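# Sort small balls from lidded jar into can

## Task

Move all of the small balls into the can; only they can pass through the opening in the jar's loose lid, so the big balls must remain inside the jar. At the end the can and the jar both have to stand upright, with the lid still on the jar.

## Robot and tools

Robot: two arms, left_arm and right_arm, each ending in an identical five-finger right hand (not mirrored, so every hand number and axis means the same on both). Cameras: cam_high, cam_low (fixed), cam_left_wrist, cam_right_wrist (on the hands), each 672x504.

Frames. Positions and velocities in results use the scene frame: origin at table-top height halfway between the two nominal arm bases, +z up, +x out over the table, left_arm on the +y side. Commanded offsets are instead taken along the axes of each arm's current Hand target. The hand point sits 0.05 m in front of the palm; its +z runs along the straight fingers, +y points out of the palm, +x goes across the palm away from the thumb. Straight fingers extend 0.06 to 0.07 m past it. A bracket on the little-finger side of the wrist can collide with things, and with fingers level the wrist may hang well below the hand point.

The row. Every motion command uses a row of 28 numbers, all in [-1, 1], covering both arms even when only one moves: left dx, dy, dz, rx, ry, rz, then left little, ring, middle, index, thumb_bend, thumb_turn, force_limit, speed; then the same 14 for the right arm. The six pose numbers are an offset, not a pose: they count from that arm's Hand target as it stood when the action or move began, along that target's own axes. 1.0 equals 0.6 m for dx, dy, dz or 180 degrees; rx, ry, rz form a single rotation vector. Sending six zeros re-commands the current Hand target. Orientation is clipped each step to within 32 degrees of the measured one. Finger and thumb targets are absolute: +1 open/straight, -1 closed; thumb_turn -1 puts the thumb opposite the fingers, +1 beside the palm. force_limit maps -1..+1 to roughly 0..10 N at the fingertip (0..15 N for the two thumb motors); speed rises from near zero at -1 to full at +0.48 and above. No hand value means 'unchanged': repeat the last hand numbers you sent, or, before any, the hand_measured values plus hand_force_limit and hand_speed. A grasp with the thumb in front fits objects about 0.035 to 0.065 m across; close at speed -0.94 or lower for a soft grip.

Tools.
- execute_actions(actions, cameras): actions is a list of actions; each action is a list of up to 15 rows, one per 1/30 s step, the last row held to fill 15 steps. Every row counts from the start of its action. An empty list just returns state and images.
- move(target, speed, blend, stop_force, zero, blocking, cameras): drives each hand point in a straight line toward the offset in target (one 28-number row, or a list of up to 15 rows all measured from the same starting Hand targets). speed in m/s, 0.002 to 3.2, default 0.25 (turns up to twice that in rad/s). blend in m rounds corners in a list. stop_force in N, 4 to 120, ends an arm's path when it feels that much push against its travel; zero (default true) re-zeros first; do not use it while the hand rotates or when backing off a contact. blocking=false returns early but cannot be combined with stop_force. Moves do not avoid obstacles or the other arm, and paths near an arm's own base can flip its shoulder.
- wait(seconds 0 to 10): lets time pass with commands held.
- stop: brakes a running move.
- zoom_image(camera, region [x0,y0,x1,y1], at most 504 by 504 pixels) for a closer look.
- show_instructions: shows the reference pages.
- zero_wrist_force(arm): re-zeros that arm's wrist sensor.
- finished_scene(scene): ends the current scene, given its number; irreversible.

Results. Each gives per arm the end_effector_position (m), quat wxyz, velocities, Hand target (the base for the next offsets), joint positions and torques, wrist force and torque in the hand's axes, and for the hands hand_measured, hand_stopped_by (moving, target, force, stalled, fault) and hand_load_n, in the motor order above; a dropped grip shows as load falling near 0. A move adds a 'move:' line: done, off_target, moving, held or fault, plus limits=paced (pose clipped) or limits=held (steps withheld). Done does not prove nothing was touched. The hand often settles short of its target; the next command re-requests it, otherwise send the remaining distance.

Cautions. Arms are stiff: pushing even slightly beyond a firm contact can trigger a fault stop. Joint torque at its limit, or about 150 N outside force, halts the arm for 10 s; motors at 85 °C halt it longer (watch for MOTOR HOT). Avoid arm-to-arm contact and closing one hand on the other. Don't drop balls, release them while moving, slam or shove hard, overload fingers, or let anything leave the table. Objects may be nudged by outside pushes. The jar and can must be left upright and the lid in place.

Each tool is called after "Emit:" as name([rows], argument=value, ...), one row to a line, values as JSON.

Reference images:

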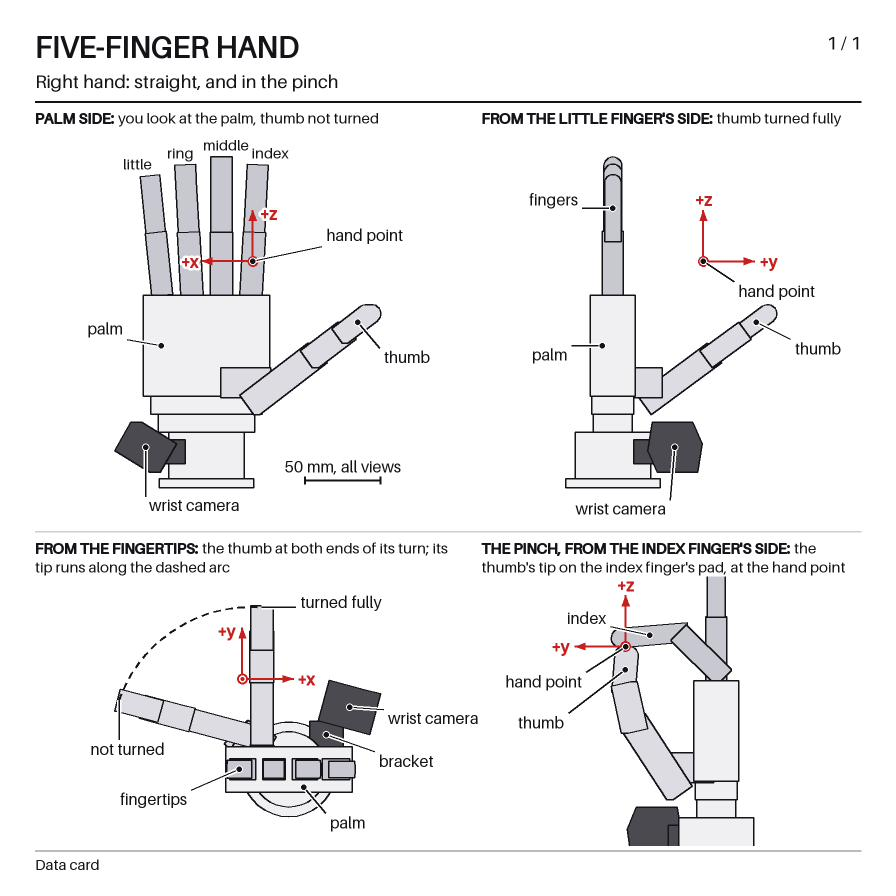

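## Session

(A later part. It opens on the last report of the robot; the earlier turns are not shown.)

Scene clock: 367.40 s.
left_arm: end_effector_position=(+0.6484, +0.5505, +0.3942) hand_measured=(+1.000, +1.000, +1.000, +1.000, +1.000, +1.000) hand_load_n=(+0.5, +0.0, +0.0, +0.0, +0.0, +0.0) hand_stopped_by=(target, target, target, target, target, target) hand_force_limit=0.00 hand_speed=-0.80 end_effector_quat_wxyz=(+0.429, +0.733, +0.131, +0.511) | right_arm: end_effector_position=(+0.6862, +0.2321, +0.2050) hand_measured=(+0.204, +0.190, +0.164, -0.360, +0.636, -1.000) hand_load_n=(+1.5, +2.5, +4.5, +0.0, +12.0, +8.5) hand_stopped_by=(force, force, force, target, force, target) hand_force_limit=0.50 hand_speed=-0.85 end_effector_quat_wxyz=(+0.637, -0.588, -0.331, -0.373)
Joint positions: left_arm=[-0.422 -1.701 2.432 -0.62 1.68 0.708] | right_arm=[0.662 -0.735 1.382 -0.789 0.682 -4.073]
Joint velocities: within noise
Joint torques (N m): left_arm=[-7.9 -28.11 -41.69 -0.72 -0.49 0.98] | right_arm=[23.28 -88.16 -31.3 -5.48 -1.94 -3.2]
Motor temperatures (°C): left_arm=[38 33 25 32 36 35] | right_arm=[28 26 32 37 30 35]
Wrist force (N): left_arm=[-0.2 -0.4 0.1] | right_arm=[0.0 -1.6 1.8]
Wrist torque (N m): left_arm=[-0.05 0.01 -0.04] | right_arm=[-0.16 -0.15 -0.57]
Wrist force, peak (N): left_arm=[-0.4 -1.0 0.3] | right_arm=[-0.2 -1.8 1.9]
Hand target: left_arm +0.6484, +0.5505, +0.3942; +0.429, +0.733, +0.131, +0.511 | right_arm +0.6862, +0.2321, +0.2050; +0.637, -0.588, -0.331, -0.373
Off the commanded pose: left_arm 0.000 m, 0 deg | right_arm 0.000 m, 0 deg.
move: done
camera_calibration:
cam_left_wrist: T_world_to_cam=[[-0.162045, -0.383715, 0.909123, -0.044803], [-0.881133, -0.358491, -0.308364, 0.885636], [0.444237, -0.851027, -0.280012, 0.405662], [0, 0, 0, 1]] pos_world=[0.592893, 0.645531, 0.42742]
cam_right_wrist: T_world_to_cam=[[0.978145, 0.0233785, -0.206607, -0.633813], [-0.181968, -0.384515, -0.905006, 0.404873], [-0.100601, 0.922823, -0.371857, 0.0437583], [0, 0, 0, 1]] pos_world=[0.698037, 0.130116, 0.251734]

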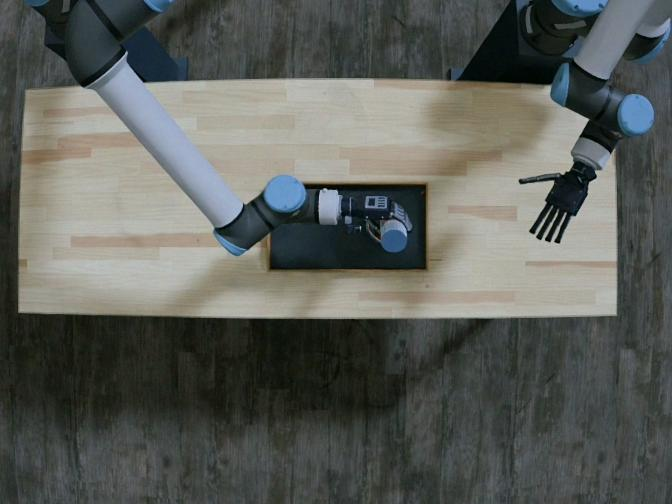

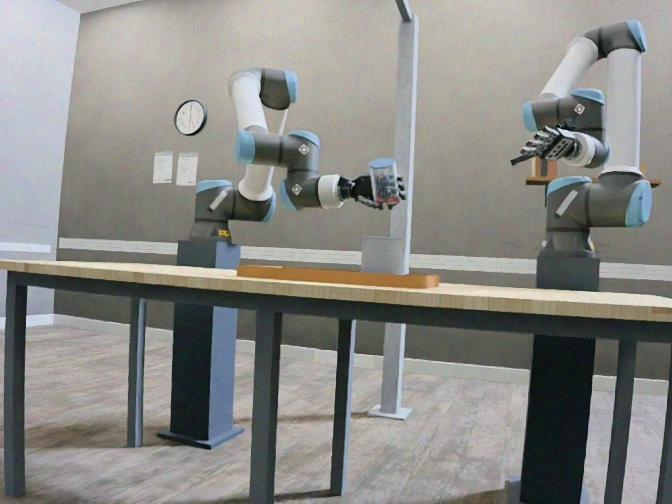

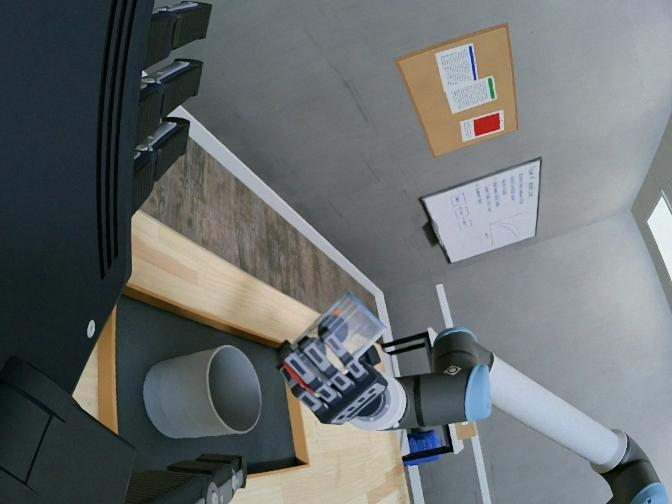

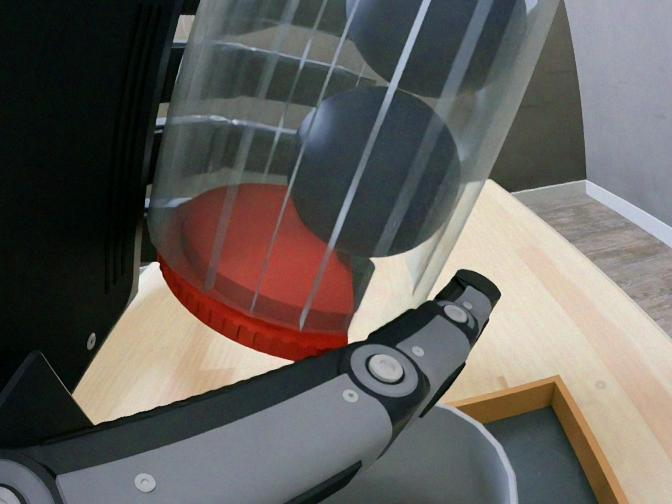

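Emit:
move([
  [0,0,0,0,0,0,1,1,1,1,1,1,0,-0.8,0,0,0,0.0232,0,-0.221,-0.95,-0.95,-0.95,-0.36,-0.95,-1,0.5,-0.85],
  [0,0,0,0,0,0,1,1,1,1,1,1,0,-0.8,0,0,0,-0.069,-0.1203,-0.0073,-0.95,-0.95,-0.95,-0.36,-0.95,-1,0.5,-0.85],
  [0,0,0,0,0,0,1,1,1,1,1,1,0,-0.8,0,0,0,0.0806,0.1203,-0.1032,-0.95,-0.95,-0.95,-0.36,-0.95,-1,0.5,-0.85],
  [0,0,0,0,0,0,1,1,1,1,1,1,0,-0.8,0,0,0,-0.0116,0,0.1105,-0.95,-0.95,-0.95,-0.36,-0.95,-1,0.5,-0.85],
  [0,0,0,0,0,0,1,1,1,1,1,1,0,-0.8,0,0,0,0,0,0,-0.95,-0.95,-0.95,-0.36,-0.95,-1,0.5,-0.85],
], speed=0.4)

Emit:
zoom_image(camera="cam_left_wrist", region=[80, 200, 420, 480])

Emit:
zoom_image(camera="cam_low", region=[320, 150, 480, 290])

Scene clock: 374.83 s.
left_arm: end_effector_position=(+0.6484, +0.5505, +0.3942) hand_measured=(+1.000, +1.000, +1.000, +1.000, +1.000, +1.000) hand_load_n=(+0.0, +0.0, +0.0, +0.0, +0.0, +0.0) hand_stopped_by=(target, target, target, target, target, target) hand_force_limit=0.00 hand_speed=-0.80 end_effector_quat_wxyz=(+0.429, +0.733, +0.131, +0.511) | right_arm: end_effector_position=(+0.6862, +0.2321, +0.2050) hand_measured=(+0.204, +0.190, +0.164, -0.360, +0.636, -1.000) hand_load_n=(+1.5, +3.0, +4.5, +0.5, +12.5, +8.5) hand_stopped_by=(force, force, force, target, force, target) hand_force_limit=0.50 hand_speed=-0.85 end_effector_quat_wxyz=(+0.637, -0.588, -0.331, -0.373)
Joint positions: left_arm=[-0.422 -1.701 2.432 -0.62 1.68 0.708] | right_arm=[0.662 -0.735 1.382 -0.789 0.682 -4.073]
Joint velocities: within noise
Joint torques (N m): left_arm=[-9.07 -26.85 -41.91 -1.47 -0.76 0.76] | right_arm=[25.12 -84.96 -31.32 0.61 -1.77 -3.23]
Motor temperatures (°C): left_arm=[38 33 25 32 36 35] | right_arm=[28 26 32 37 30 35]
Wrist force (N): left_arm=[0.0 -0.6 -0.2] | right_arm=[0.0 -1.5 1.7]
Wrist torque (N m): left_arm=[-0.06 -0.01 -0.02] | right_arm=[-0.13 -0.14 -0.58]
Wrist force, peak (N): left_arm=[0.5 -1.0 -0.2] | right_arm=[-0.2 -2.3 1.8]
Hand target: left_arm +0.6484, +0.5505, +0.3942; +0.429, +0.733, +0.131, +0.511 | right_arm +0.6862, +0.2321, +0.2050; +0.637, -0.588, -0.331, -0.373
Off the commanded pose: left_arm 0.000 m, 0 deg | right_arm 0.000 m, 0 deg.
move: done
camera_calibration:
cam_left_wrist: T_world_to_cam=[[-0.162045, -0.383715, 0.909123, -0.044803], [-0.881133, -0.358491, -0.308364, 0.885636], [0.444237, -0.851027, -0.280012, 0.405662], [0, 0, 0, 1]] pos_world=[0.592893, 0.645531, 0.42742]
cam_right_wrist: T_world_to_cam=[[0.978143, 0.023395, -0.206614, -0.633812], [-0.181982, -0.384396, -0.905054, 0.404879], [-0.100595, 0.922872, -0.371736, 0.0437173], [0, 0, 0, 1]] pos_world=[0.698037, 0.130116, 0.251735]

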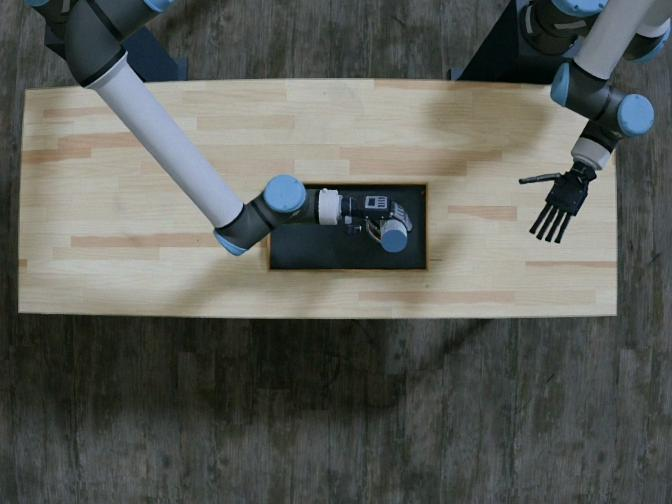

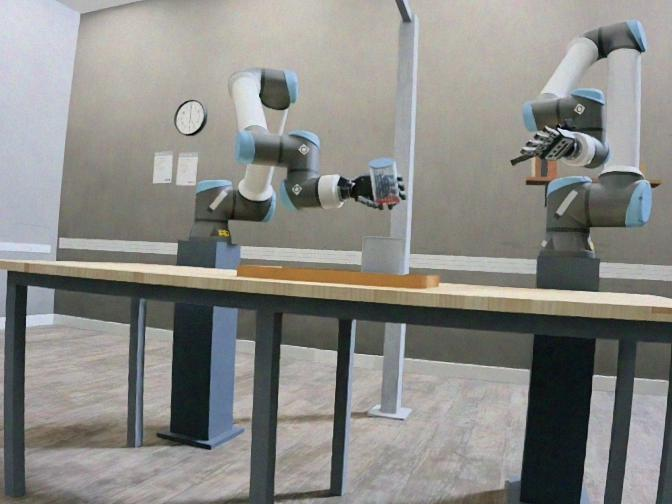

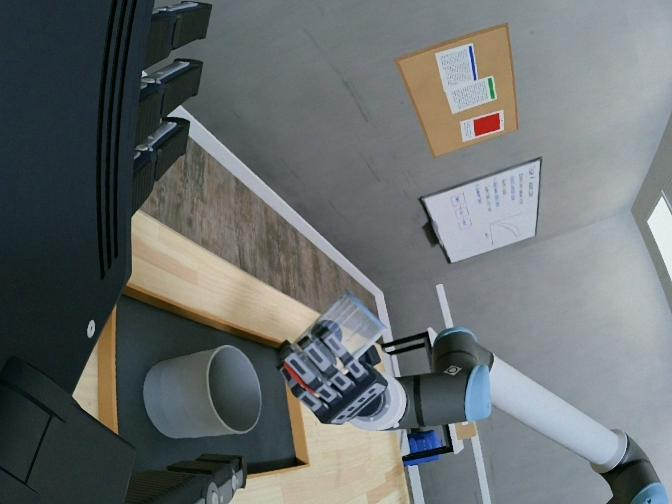

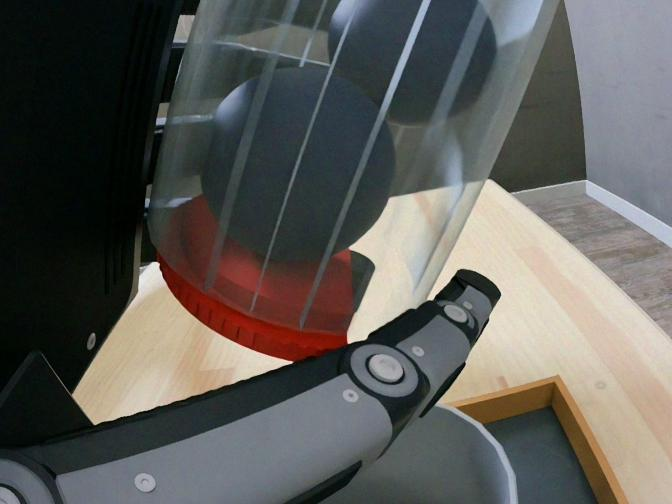

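Scaled by 1.482 from the camera's 672x504 image, which has a finer 960x720 frame.

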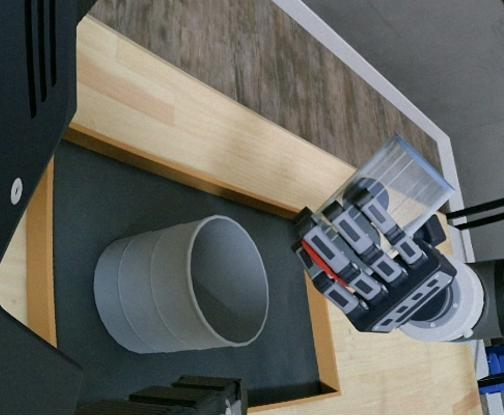

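Scaled by 3.150.

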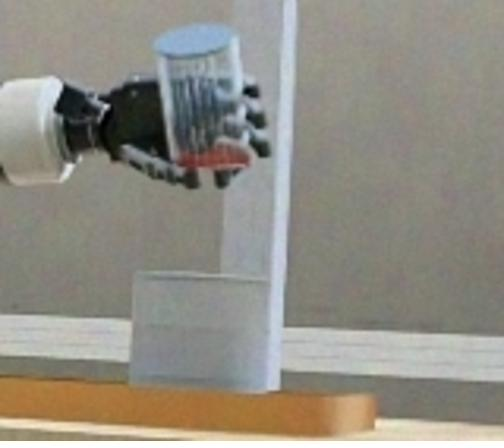

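Emit:
zoom_image(camera="cam_right_wrist", region=[140, 0, 600, 380])

Emit:
zoom_image(camera="cam_left_wrist", region=[260, 270, 400, 420])

Emit:
zoom_image(camera="cam_low", region=[360, 150, 410, 215])

Scaled by 1.096 from the camera's 672x504 image, which has a finer 960x720 frame.

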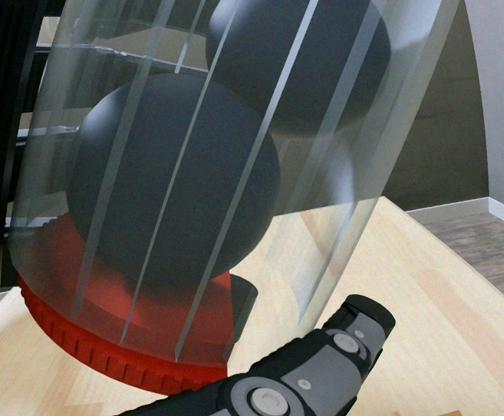

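Scaled by 3.360 from the camera's 672x504 image, which has a finer 960x720 frame.

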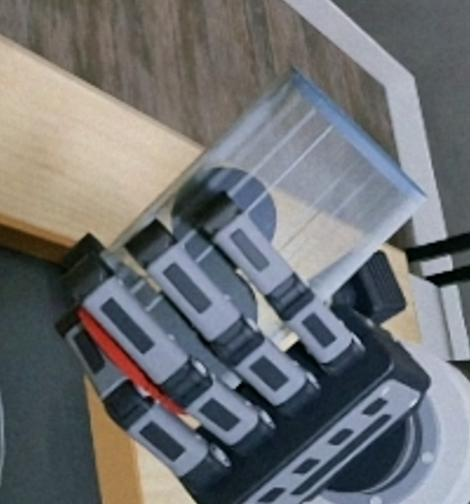

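Scaled by 7.754.

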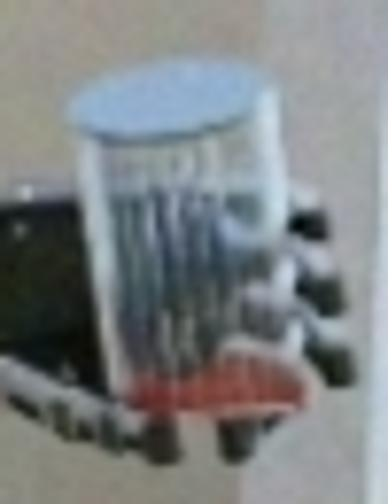

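Emit:
move([
  [0,0,0,0,0,0,1,1,1,1,1,1,0,-0.8,0,0,0,0.026,0,-0.2486,-0.95,-0.95,-0.95,-0.36,-0.95,-1,0.5,-0.85],
  [0,0,0,0,0,0,1,1,1,1,1,1,0,-0.8,0,0,0,0.069,0.1203,0.0073,-0.95,-0.95,-0.95,-0.36,-0.95,-1,0.5,-0.85],
  [0,0,0,0,0,0,1,1,1,1,1,1,0,-0.8,0,0,0,-0.055,-0.1203,-0.14,-0.95,-0.95,-0.95,-0.36,-0.95,-1,0.5,-0.85],
  [0,0,0,0,0,0,1,1,1,1,1,1,0,-0.8,0,0,0,-0.0116,0,0.1105,-0.95,-0.95,-0.95,-0.36,-0.95,-1,0.5,-0.85],
], speed=0.45)

Emit:
zoom_image(camera="cam_left_wrist", region=[80, 200, 420, 480])

Emit:
zoom_image(camera="cam_low", region=[360, 150, 410, 215])

Scene clock: 381.07 s.
left_arm: end_effector_position=(+0.6484, +0.5505, +0.3942) hand_measured=(+1.000, +1.000, +1.000, +1.000, +1.000, +1.000) hand_load_n=(+0.0, +0.0, +0.0, +0.0, -0.5, +0.0) hand_stopped_by=(target, target, target, target, target, target) hand_force_limit=0.00 hand_speed=-0.80 end_effector_quat_wxyz=(+0.429, +0.733, +0.131, +0.511) | right_arm: end_effector_position=(+0.6862, +0.2321, +0.2050) hand_measured=(+0.204, +0.190, +0.164, -0.360, +0.636, -1.000) hand_load_n=(+2.0, +3.0, +4.5, +0.0, +12.5, +8.5) hand_stopped_by=(force, force, force, target, force, target) hand_force_limit=0.50 hand_speed=-0.85 end_effector_quat_wxyz=(+0.681, -0.648, -0.218, -0.264)
Joint positions: left_arm=[-0.422 -1.701 2.432 -0.62 1.68 0.708] | right_arm=[0.653 -0.731 1.339 -0.711 0.698 -3.757]
Joint velocities: within noise
Joint torques (N m): left_arm=[-7.71 -26.32 -40.73 -0.43 -0.72 0.58] | right_arm=[-16.66 -126.65 -32.48 -5.86 1.76 2.39]
Motor temperatures (°C): left_arm=[38 33 25 32 36 35] | right_arm=[27 26 32 37 30 35]
Wrist force (N): left_arm=[-0.3 -0.5 -0.1] | right_arm=[-0.1 -1.6 1.2]
Wrist torque (N m): left_arm=[-0.04 0.04 -0.04] | right_arm=[-0.11 -0.10 -0.63]
Wrist force, peak (N): left_arm=[-0.7 -1.0 0.3] | right_arm=[-0.1 -2.5 2.2]
Hand target: left_arm +0.6484, +0.5505, +0.3942; +0.429, +0.733, +0.131, +0.511 | right_arm +0.6862, +0.2321, +0.2050; +0.681, -0.648, -0.217, -0.264
Off the commanded pose: left_arm 0.000 m, 0 deg | right_arm 0.000 m, 0 deg.
move: done
camera_calibration:
cam_left_wrist: T_world_to_cam=[[-0.162045, -0.383715, 0.909123, -0.044803], [-0.881133, -0.358491, -0.308364, 0.885636], [0.444237, -0.851027, -0.280012, 0.405662], [0, 0, 0, 1]] pos_world=[0.592893, 0.645531, 0.42742]
cam_right_wrist: T_world_to_cam=[[0.848837, 0.0184755, -0.528331, -0.47795], [-0.479277, -0.394842, -0.783832, 0.586369], [-0.223089, 0.918563, -0.326302, 0.119467], [0, 0, 0, 1]] pos_world=[0.713387, 0.130616, 0.246081]

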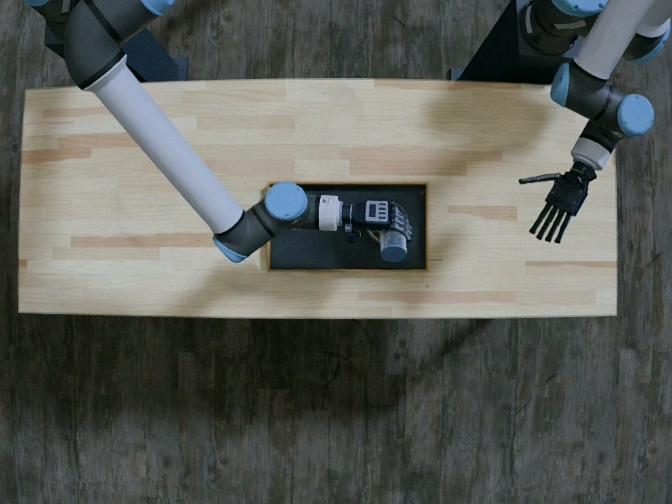

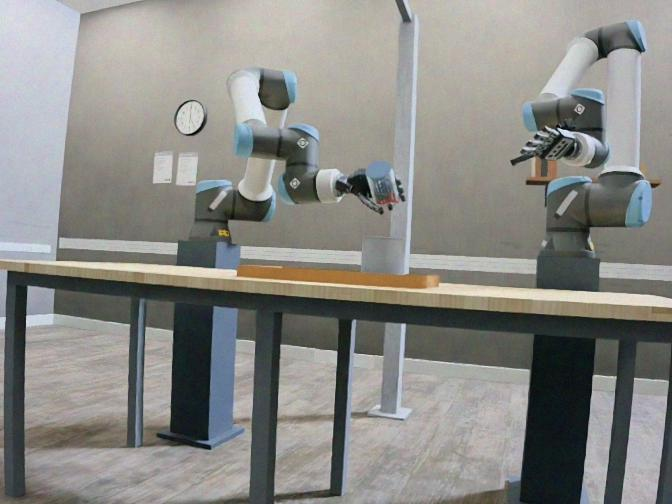

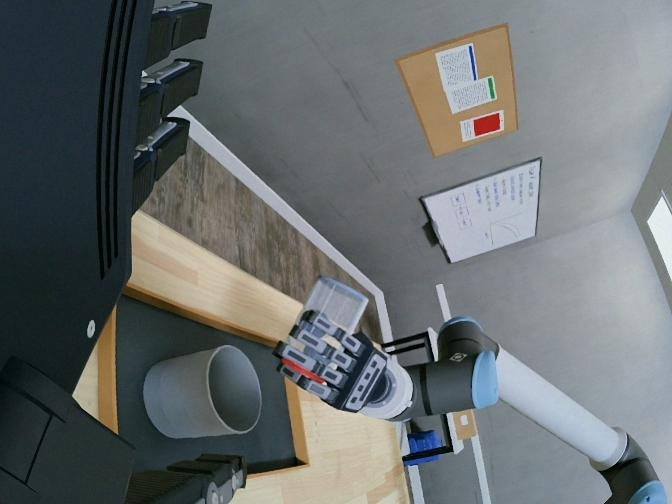

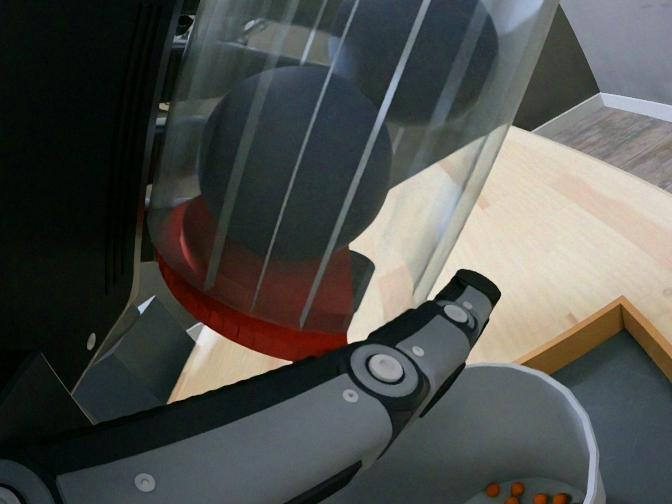

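Scaled by 1.482 from the camera's 672x504 image, which has a finer 960x720 frame.

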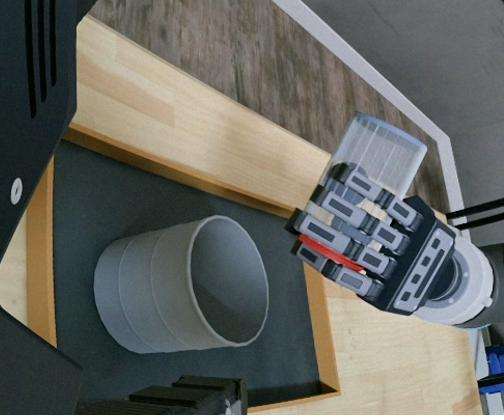

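Scaled by 7.754.

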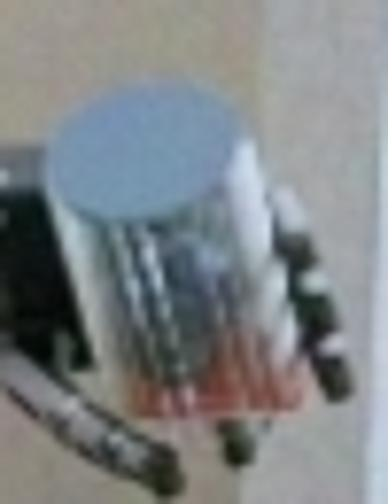

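Emit:
move([
  [0,0,0,0,0,0,1,1,1,1,1,1,0,-0.8,0.048,-0.0575,0.005,-0.0348,0,0.3315,-0.95,-0.95,-0.95,-0.36,-0.95,-1,0.5,-0.85],
  [0,0,0,0,0,0,1,1,1,1,1,1,0,-0.8,0.1012,-0.1213,0.0107,-0.0755,0,0.7182,-0.95,-0.95,-0.95,-0.36,-0.95,-1,0.5,-0.85],
], speed=0.2, blend=0.03)

Emit:
zoom_image(camera="cam_left_wrist", region=[240, 300, 440, 420])

Emit:
zoom_image(camera="cam_low", region=[350, 140, 420, 215])

Scene clock: 387.90 s.
left_arm: end_effector_position=(+0.6484, +0.5505, +0.3942) hand_measured=(+1.000, +1.000, +1.000, +1.000, +1.000, +1.000) hand_load_n=(+0.0, +0.0, +0.0, +0.0, +0.5, +0.0) hand_stopped_by=(target, target, target, target, target, target) hand_force_limit=0.00 hand_speed=-0.80 end_effector_quat_wxyz=(+0.429, +0.733, +0.131, +0.511) | right_arm: end_effector_position=(+0.6865, +0.2322, +0.2999) hand_measured=(+0.204, +0.190, +0.164, -0.360, +0.636, -1.000) hand_load_n=(+0.5, +2.0, +2.5, +0.0, +7.0, +2.5) hand_stopped_by=(force, force, force, target, force, target) hand_force_limit=0.50 hand_speed=-0.85 end_effector_quat_wxyz=(-0.464, +0.534, -0.517, -0.481)
Joint positions: left_arm=[-0.422 -1.701 2.432 -0.62 1.68 0.708] | right_arm=[0.598 -0.601 1 -0.201 0.569 -1.736]
Joint velocities: within noise
Joint torques (N m): left_arm=[-9.75 -28.33 -41.38 -1.12 -0.31 0.64] | right_arm=[17.99 -135.77 -35.14 -4.2 -2.5 2.75]
Motor temperatures (°C): left_arm=[38 33 25 32 36 35] | right_arm=[27 26 32 37 30 35]
Wrist force (N): left_arm=[0.1 -0.3 -0.3] | right_arm=[1.0 -2.8 0.9]
Wrist torque (N m): left_arm=[-0.02 -0.03 0.00] | right_arm=[-0.23 -0.12 -0.31]
Wrist force, peak (N): left_arm=[-0.6 -1.0 -0.3] | right_arm=[1.2 -3.4 1.0]
Hand target: left_arm +0.6484, +0.5505, +0.3942; +0.429, +0.733, +0.131, +0.511 | right_arm +0.6864, +0.2323, +0.3000; -0.464, +0.534, -0.517, -0.481
Off the commanded pose: left_arm 0.000 m, 0 deg | right_arm 0.000 m, 0 deg.
move: done
camera_calibration:
cam_left_wrist: T_world_to_cam=[[-0.162045, -0.383715, 0.909123, -0.044803], [-0.881133, -0.358491, -0.308364, 0.885636], [0.444237, -0.851027, -0.280012, 0.405662], [0, 0, 0, 1]] pos_world=[0.592893, 0.645531, 0.42742]
cam_right_wrist: T_world_to_cam=[[-0.94941, -0.0435016, -0.311013, 0.75562], [-0.271258, -0.385436, 0.881963, 0.0163973], [-0.158242, 0.921709, 0.354136, -0.0988464], [0, 0, 0, 1]] pos_world=[0.706199, 0.130298, 0.255551]

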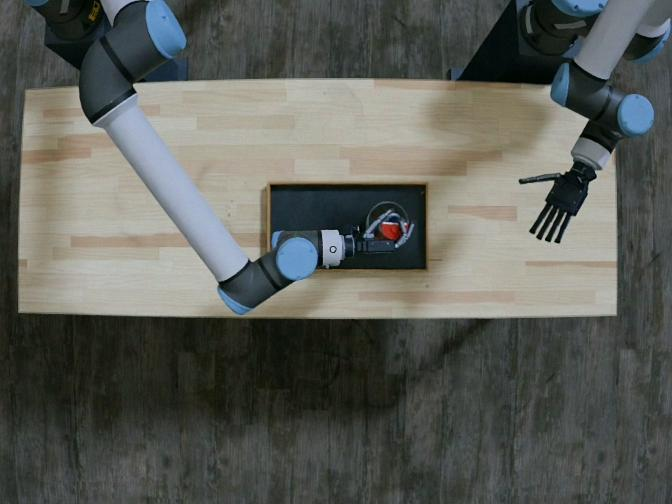

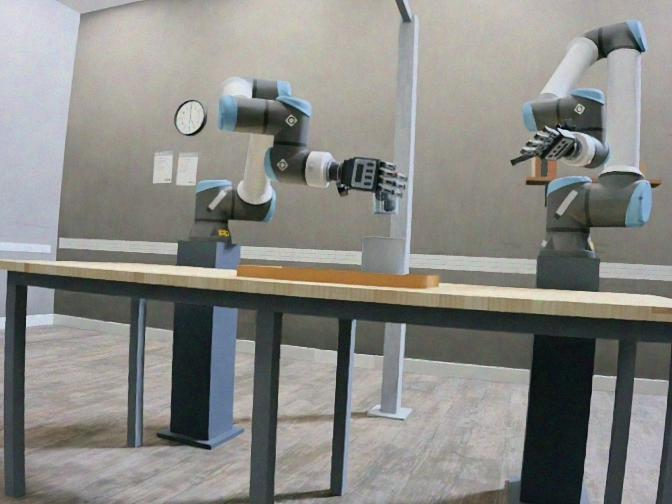

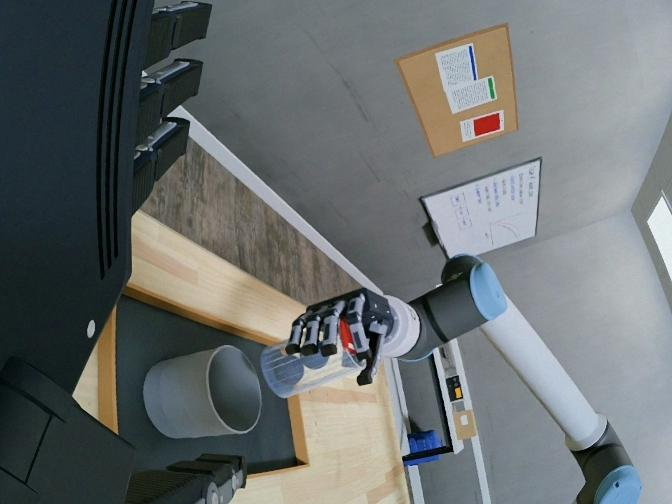

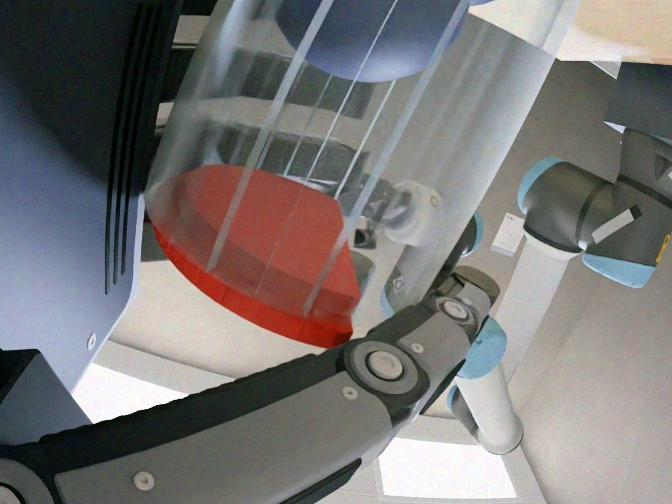

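Scaled by 2.520 from the camera's 672x504 image, which has a finer 960x720 frame.

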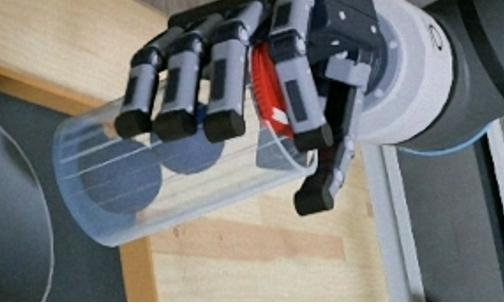

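Scaled by 6.720.

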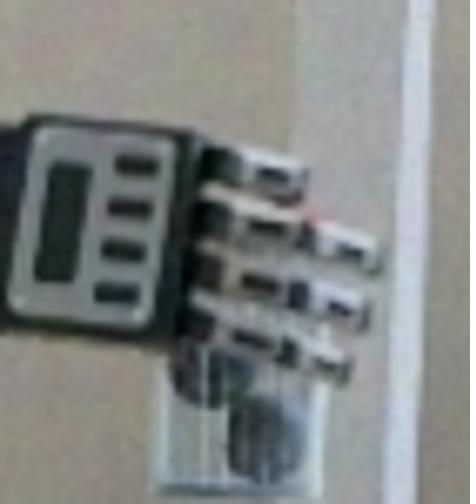

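Emit:
zoom_image(camera="cam_left_wrist", region=[255, 320, 345, 410])

Emit:
zoom_image(camera="cam_low", region=[365, 185, 405, 220])

Emit:
zoom_image(camera="cam_high", region=[340, 180, 440, 280])

Scaled by 5.600 from the camera's 672x504 image, which has a finer 960x720 frame.

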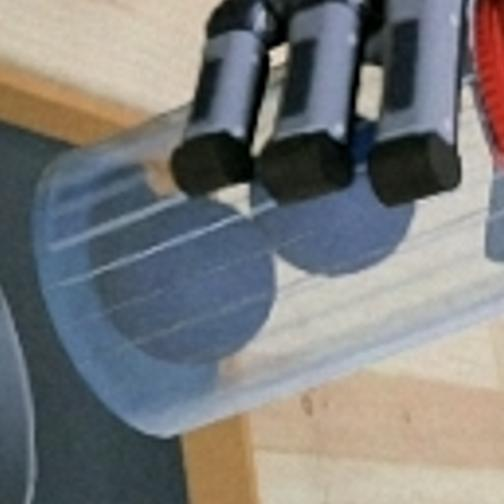

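Scaled by 12.600.

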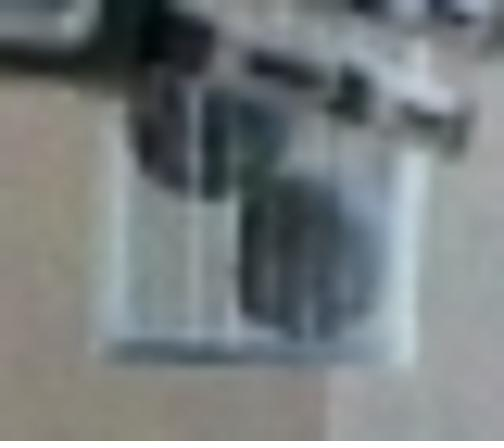

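Scaled by 5.040.

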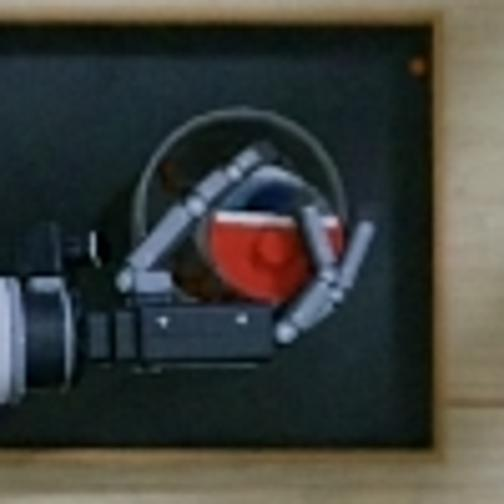

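Emit:
move([
  [0,0,0,0,0,0,1,1,1,1,1,1,0,-0.8,0.0795,0.0607,-0.2785,0,0,0,-0.95,-0.95,-0.95,-0.36,-0.95,-1,0.5,-0.85],
  [0,0,0,0,0,0,1,1,1,1,1,1,0,-0.8,0.3107,0.0632,-0.3245,0,0,0,-0.95,-0.95,-0.95,-0.36,-0.95,-1,0.5,-0.85],
], speed=0.13, blend=0.03)

Emit:
zoom_image(camera="cam_left_wrist", region=[140, 320, 380, 500])

Emit:
zoom_image(camera="cam_low", region=[270, 200, 370, 290])

Scene clock: 393.00 s.
left_arm: end_effector_position=(+0.6484, +0.5505, +0.3942) hand_measured=(+1.000, +1.000, +1.000, +1.000, +1.000, +1.000) hand_load_n=(+0.0, +0.0, +0.0, +0.0, +0.0, +0.0) hand_stopped_by=(target, target, target, target, target, target) hand_force_limit=0.00 hand_speed=-0.80 end_effector_quat_wxyz=(+0.429, +0.733, +0.131, +0.511) | right_arm: end_effector_position=(+0.6555, +0.0178, +0.1355) hand_measured=(+0.204, +0.190, +0.164, -0.360, +0.636, -1.000) hand_load_n=(+0.5, +1.5, +2.5, +0.0, +7.5, +2.5) hand_stopped_by=(force, force, force, target, force, target) hand_force_limit=0.50 hand_speed=-0.85 end_effector_quat_wxyz=(-0.464, +0.534, -0.517, -0.481)
Joint positions: left_arm=[-0.422 -1.701 2.432 -0.62 1.68 0.708] | right_arm=[0.411 -0.655 1.468 -0.529 0.387 -1.833]
Joint velocities: within noise
Joint torques (N m): left_arm=[-8.95 -27.23 -38.72 -0.51 -0.74 0.78] | right_arm=[-14.43 -86.6 -24.29 -3.8 -2.32 2.49]
Motor temperatures (°C): left_arm=[38 33 25 32 36 35] | right_arm=[27 26 32 37 30 35]
Wrist force (N): left_arm=[0.0 -0.5 0.2] | right_arm=[0.9 -2.7 0.4]
Wrist torque (N m): left_arm=[-0.07 -0.01 -0.02] | right_arm=[-0.16 -0.06 -0.26]
Wrist force, peak (N): left_arm=[0.0 -1.0 0.0] | right_arm=[0.6 -3.4 1.3]
Hand target: left_arm +0.6484, +0.5505, +0.3942; +0.429, +0.733, +0.131, +0.511 | right_arm +0.6555, +0.0177, +0.1352; -0.464, +0.534, -0.517, -0.481
Off the commanded pose: left_arm 0.000 m, 0 deg | right_arm 0.000 m, 0 deg.
move: done
camera_calibration:
cam_left_wrist: T_world_to_cam=[[-0.162045, -0.383715, 0.909123, -0.044803], [-0.881133, -0.358491, -0.308364, 0.885636], [0.444237, -0.851027, -0.280012, 0.405662], [0, 0, 0, 1]] pos_world=[0.592893, 0.645531, 0.42742]
cam_right_wrist: T_world_to_cam=[[-0.949416, -0.0435841, -0.310983, 0.665729], [-0.271183, -0.385539, 0.881941, 0.070327], [-0.158335, 0.921662, 0.354218, 0.152041], [0, 0, 0, 1]] pos_world=[0.675199, -0.0840016, 0.0911506]

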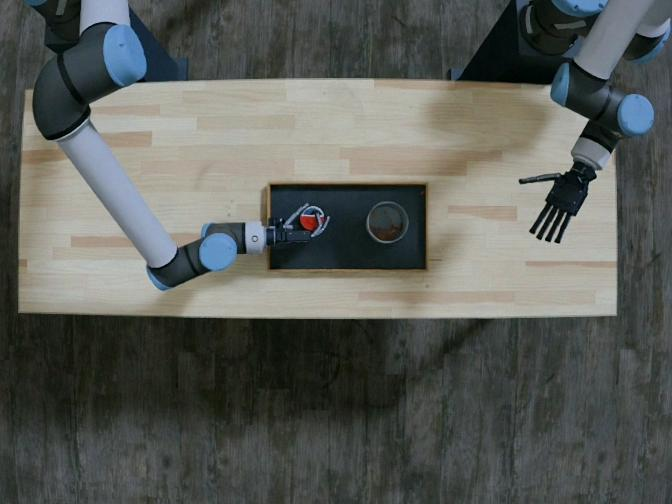

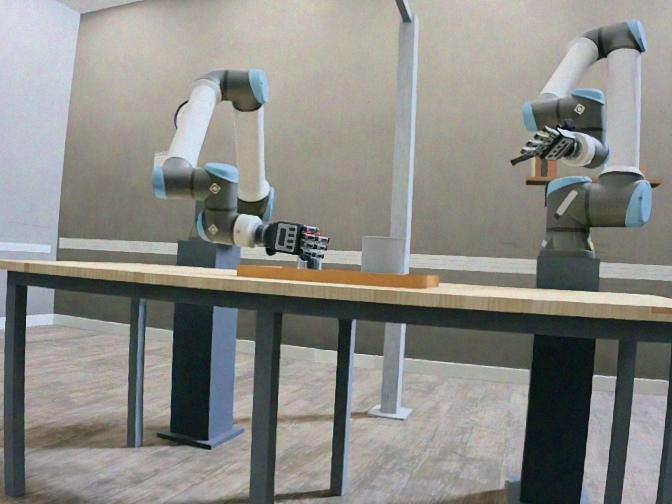

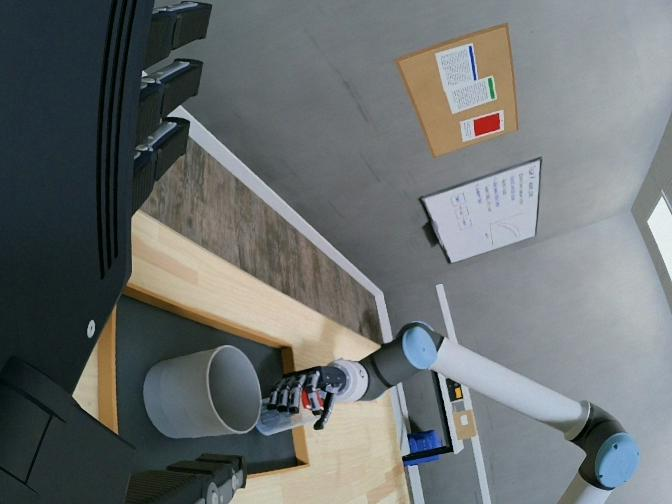

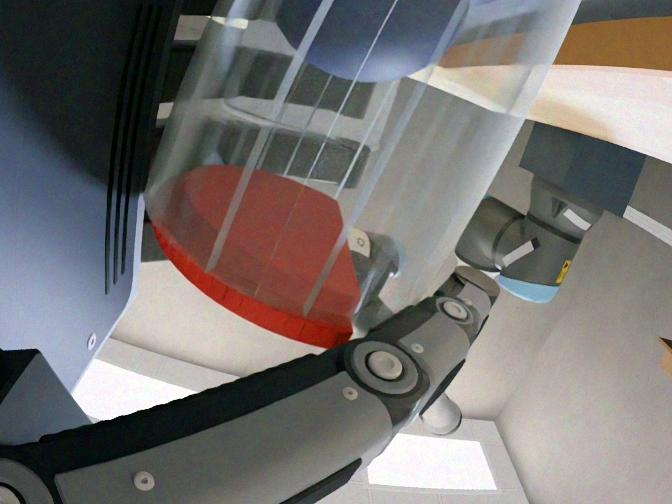

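Scaled by 2.100 from the camera's 672x504 image, which has a finer 960x720 frame.

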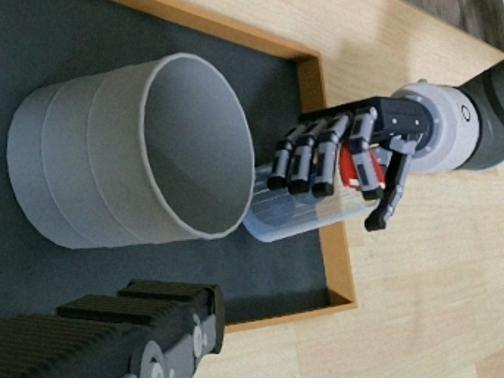

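Scaled by 5.040.

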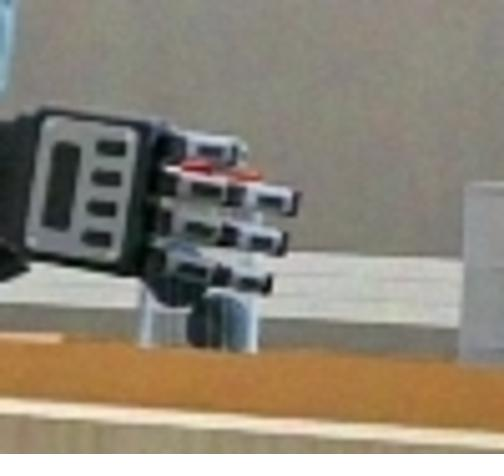

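Emit:
move(target=[0,0,0,0,0,0,1,1,1,1,1,1,0,-0.8,0.0497,0,0.0052,0,0,0,-0.95,-0.95,-0.95,-0.36,-0.95,-1,0.5,-0.85], speed=0.012, stop_force=4)

Emit:
zoom_image(camera="cam_left_wrist", region=[140, 320, 380, 500])

Emit:
zoom_image(camera="cam_low", region=[270, 200, 370, 290])

Emit:
zoom_image(camera="cam_high", region=[260, 170, 440, 290])

Scene clock: 395.57 s.
left_arm: end_effector_position=(+0.6484, +0.5505, +0.3942) hand_measured=(+1.000, +1.000, +1.000, +1.000, +1.000, +1.000) hand_load_n=(+0.0, +0.0, +0.0, -0.5, +0.0, +0.0) hand_stopped_by=(target, target, target, target, target, target) hand_force_limit=0.00 hand_speed=-0.80 end_effector_quat_wxyz=(+0.429, +0.733, +0.131, +0.511) | right_arm: end_effector_position=(+0.6555, +0.0177, +0.1243) hand_measured=(+0.204, +0.190, +0.164, -0.360, +0.636, -1.000) hand_load_n=(+0.5, +1.5, +2.5, +0.0, +7.0, +4.0) hand_stopped_by=(force, force, force, target, force, target) hand_force_limit=0.50 hand_speed=-0.85 end_effector_quat_wxyz=(-0.464, +0.534, -0.517, -0.481)
Joint positions: left_arm=[-0.422 -1.701 2.432 -0.62 1.68 0.708] | right_arm=[0.41 -0.641 1.466 -0.541 0.387 -1.833]
Joint velocities: within noise
Joint torques (N m): left_arm=[-9.43 -26.91 -39.79 -0.89 -0.99 0.82] | right_arm=[-15.3 -117.76 -22.43 2.81 0.54 -1.21]
Motor temperatures (°C): left_arm=[38 33 25 32 36 35] | right_arm=[27 26 32 37 30 35]
Wrist force (N): left_arm=[0.3 -0.1 -0.2] | right_arm=[-2.7 -1.8 0.6]
Wrist torque (N m): left_arm=[0.01 -0.05 0.01] | right_arm=[-0.12 -0.13 -0.26]
Wrist force, peak (N): left_arm=[-0.7 -0.5 -0.5] | right_arm=[-7.7 -1.4 1.0]
Hand target: left_arm +0.6484, +0.5505, +0.3942; +0.429, +0.733, +0.131, +0.511 | right_arm +0.6555, +0.0177, +0.1243; -0.464, +0.534, -0.517, -0.481 (not the last commanded pose)
Off the commanded pose: left_arm 0.000 m, 0 deg | right_arm 0.019 m, 0 deg.
move: contact (right_arm)
camera_calibration:
cam_left_wrist: T_world_to_cam=[[-0.162045, -0.383715, 0.909123, -0.044803], [-0.881133, -0.358491, -0.308364, 0.885636], [0.444237, -0.851027, -0.280012, 0.405662], [0, 0, 0, 1]] pos_world=[0.592893, 0.645531, 0.42742]
cam_right_wrist: T_world_to_cam=[[-0.94949, -0.043587, -0.310756, 0.662274], [-0.270971, -0.385541, 0.882005, 0.0800182], [-0.158253, 0.92166, 0.354257, 0.156043], [0, 0, 0, 1]] pos_world=[0.675199, -0.0841016, 0.0799501]

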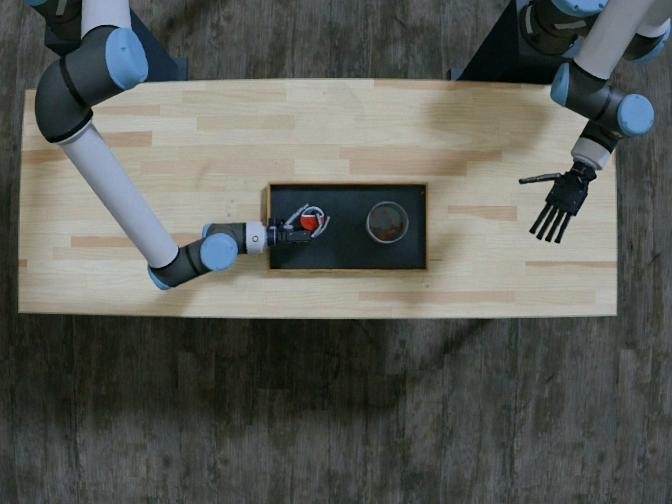

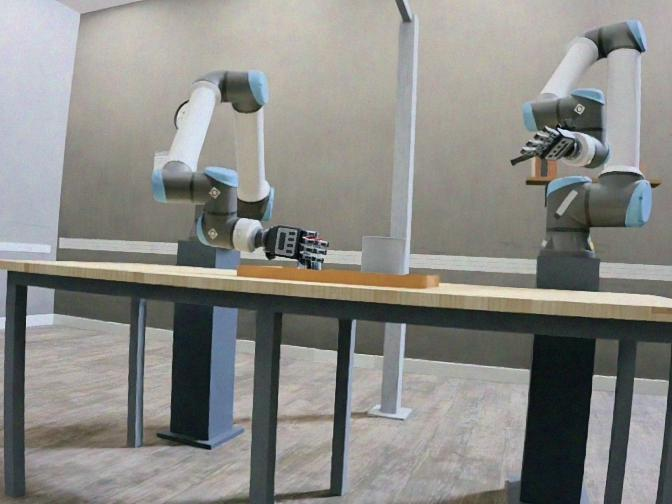

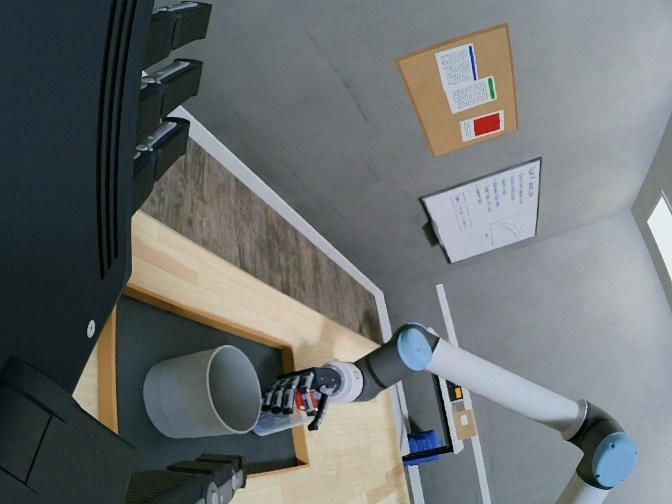

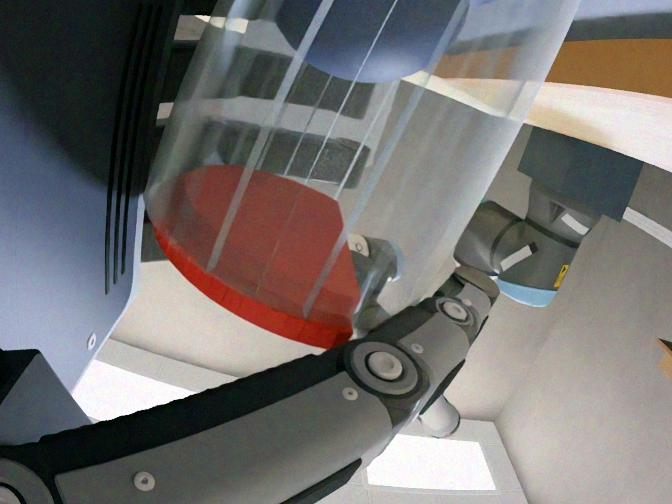

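Scaled by 2.100 from the camera's 672x504 image, which has a finer 960x720 frame.

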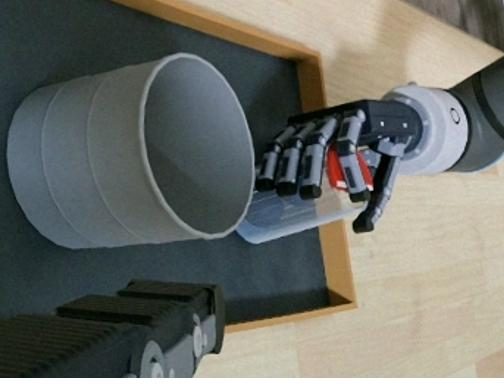

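Scaled by 5.040.

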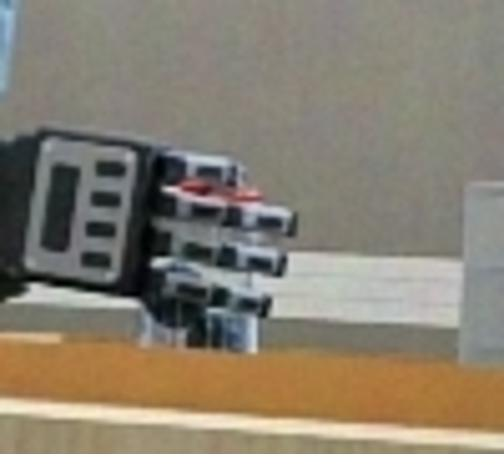

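Scaled by 2.800.

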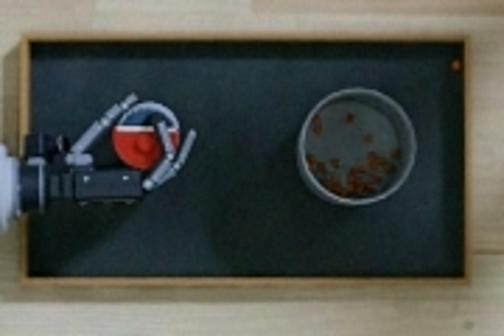

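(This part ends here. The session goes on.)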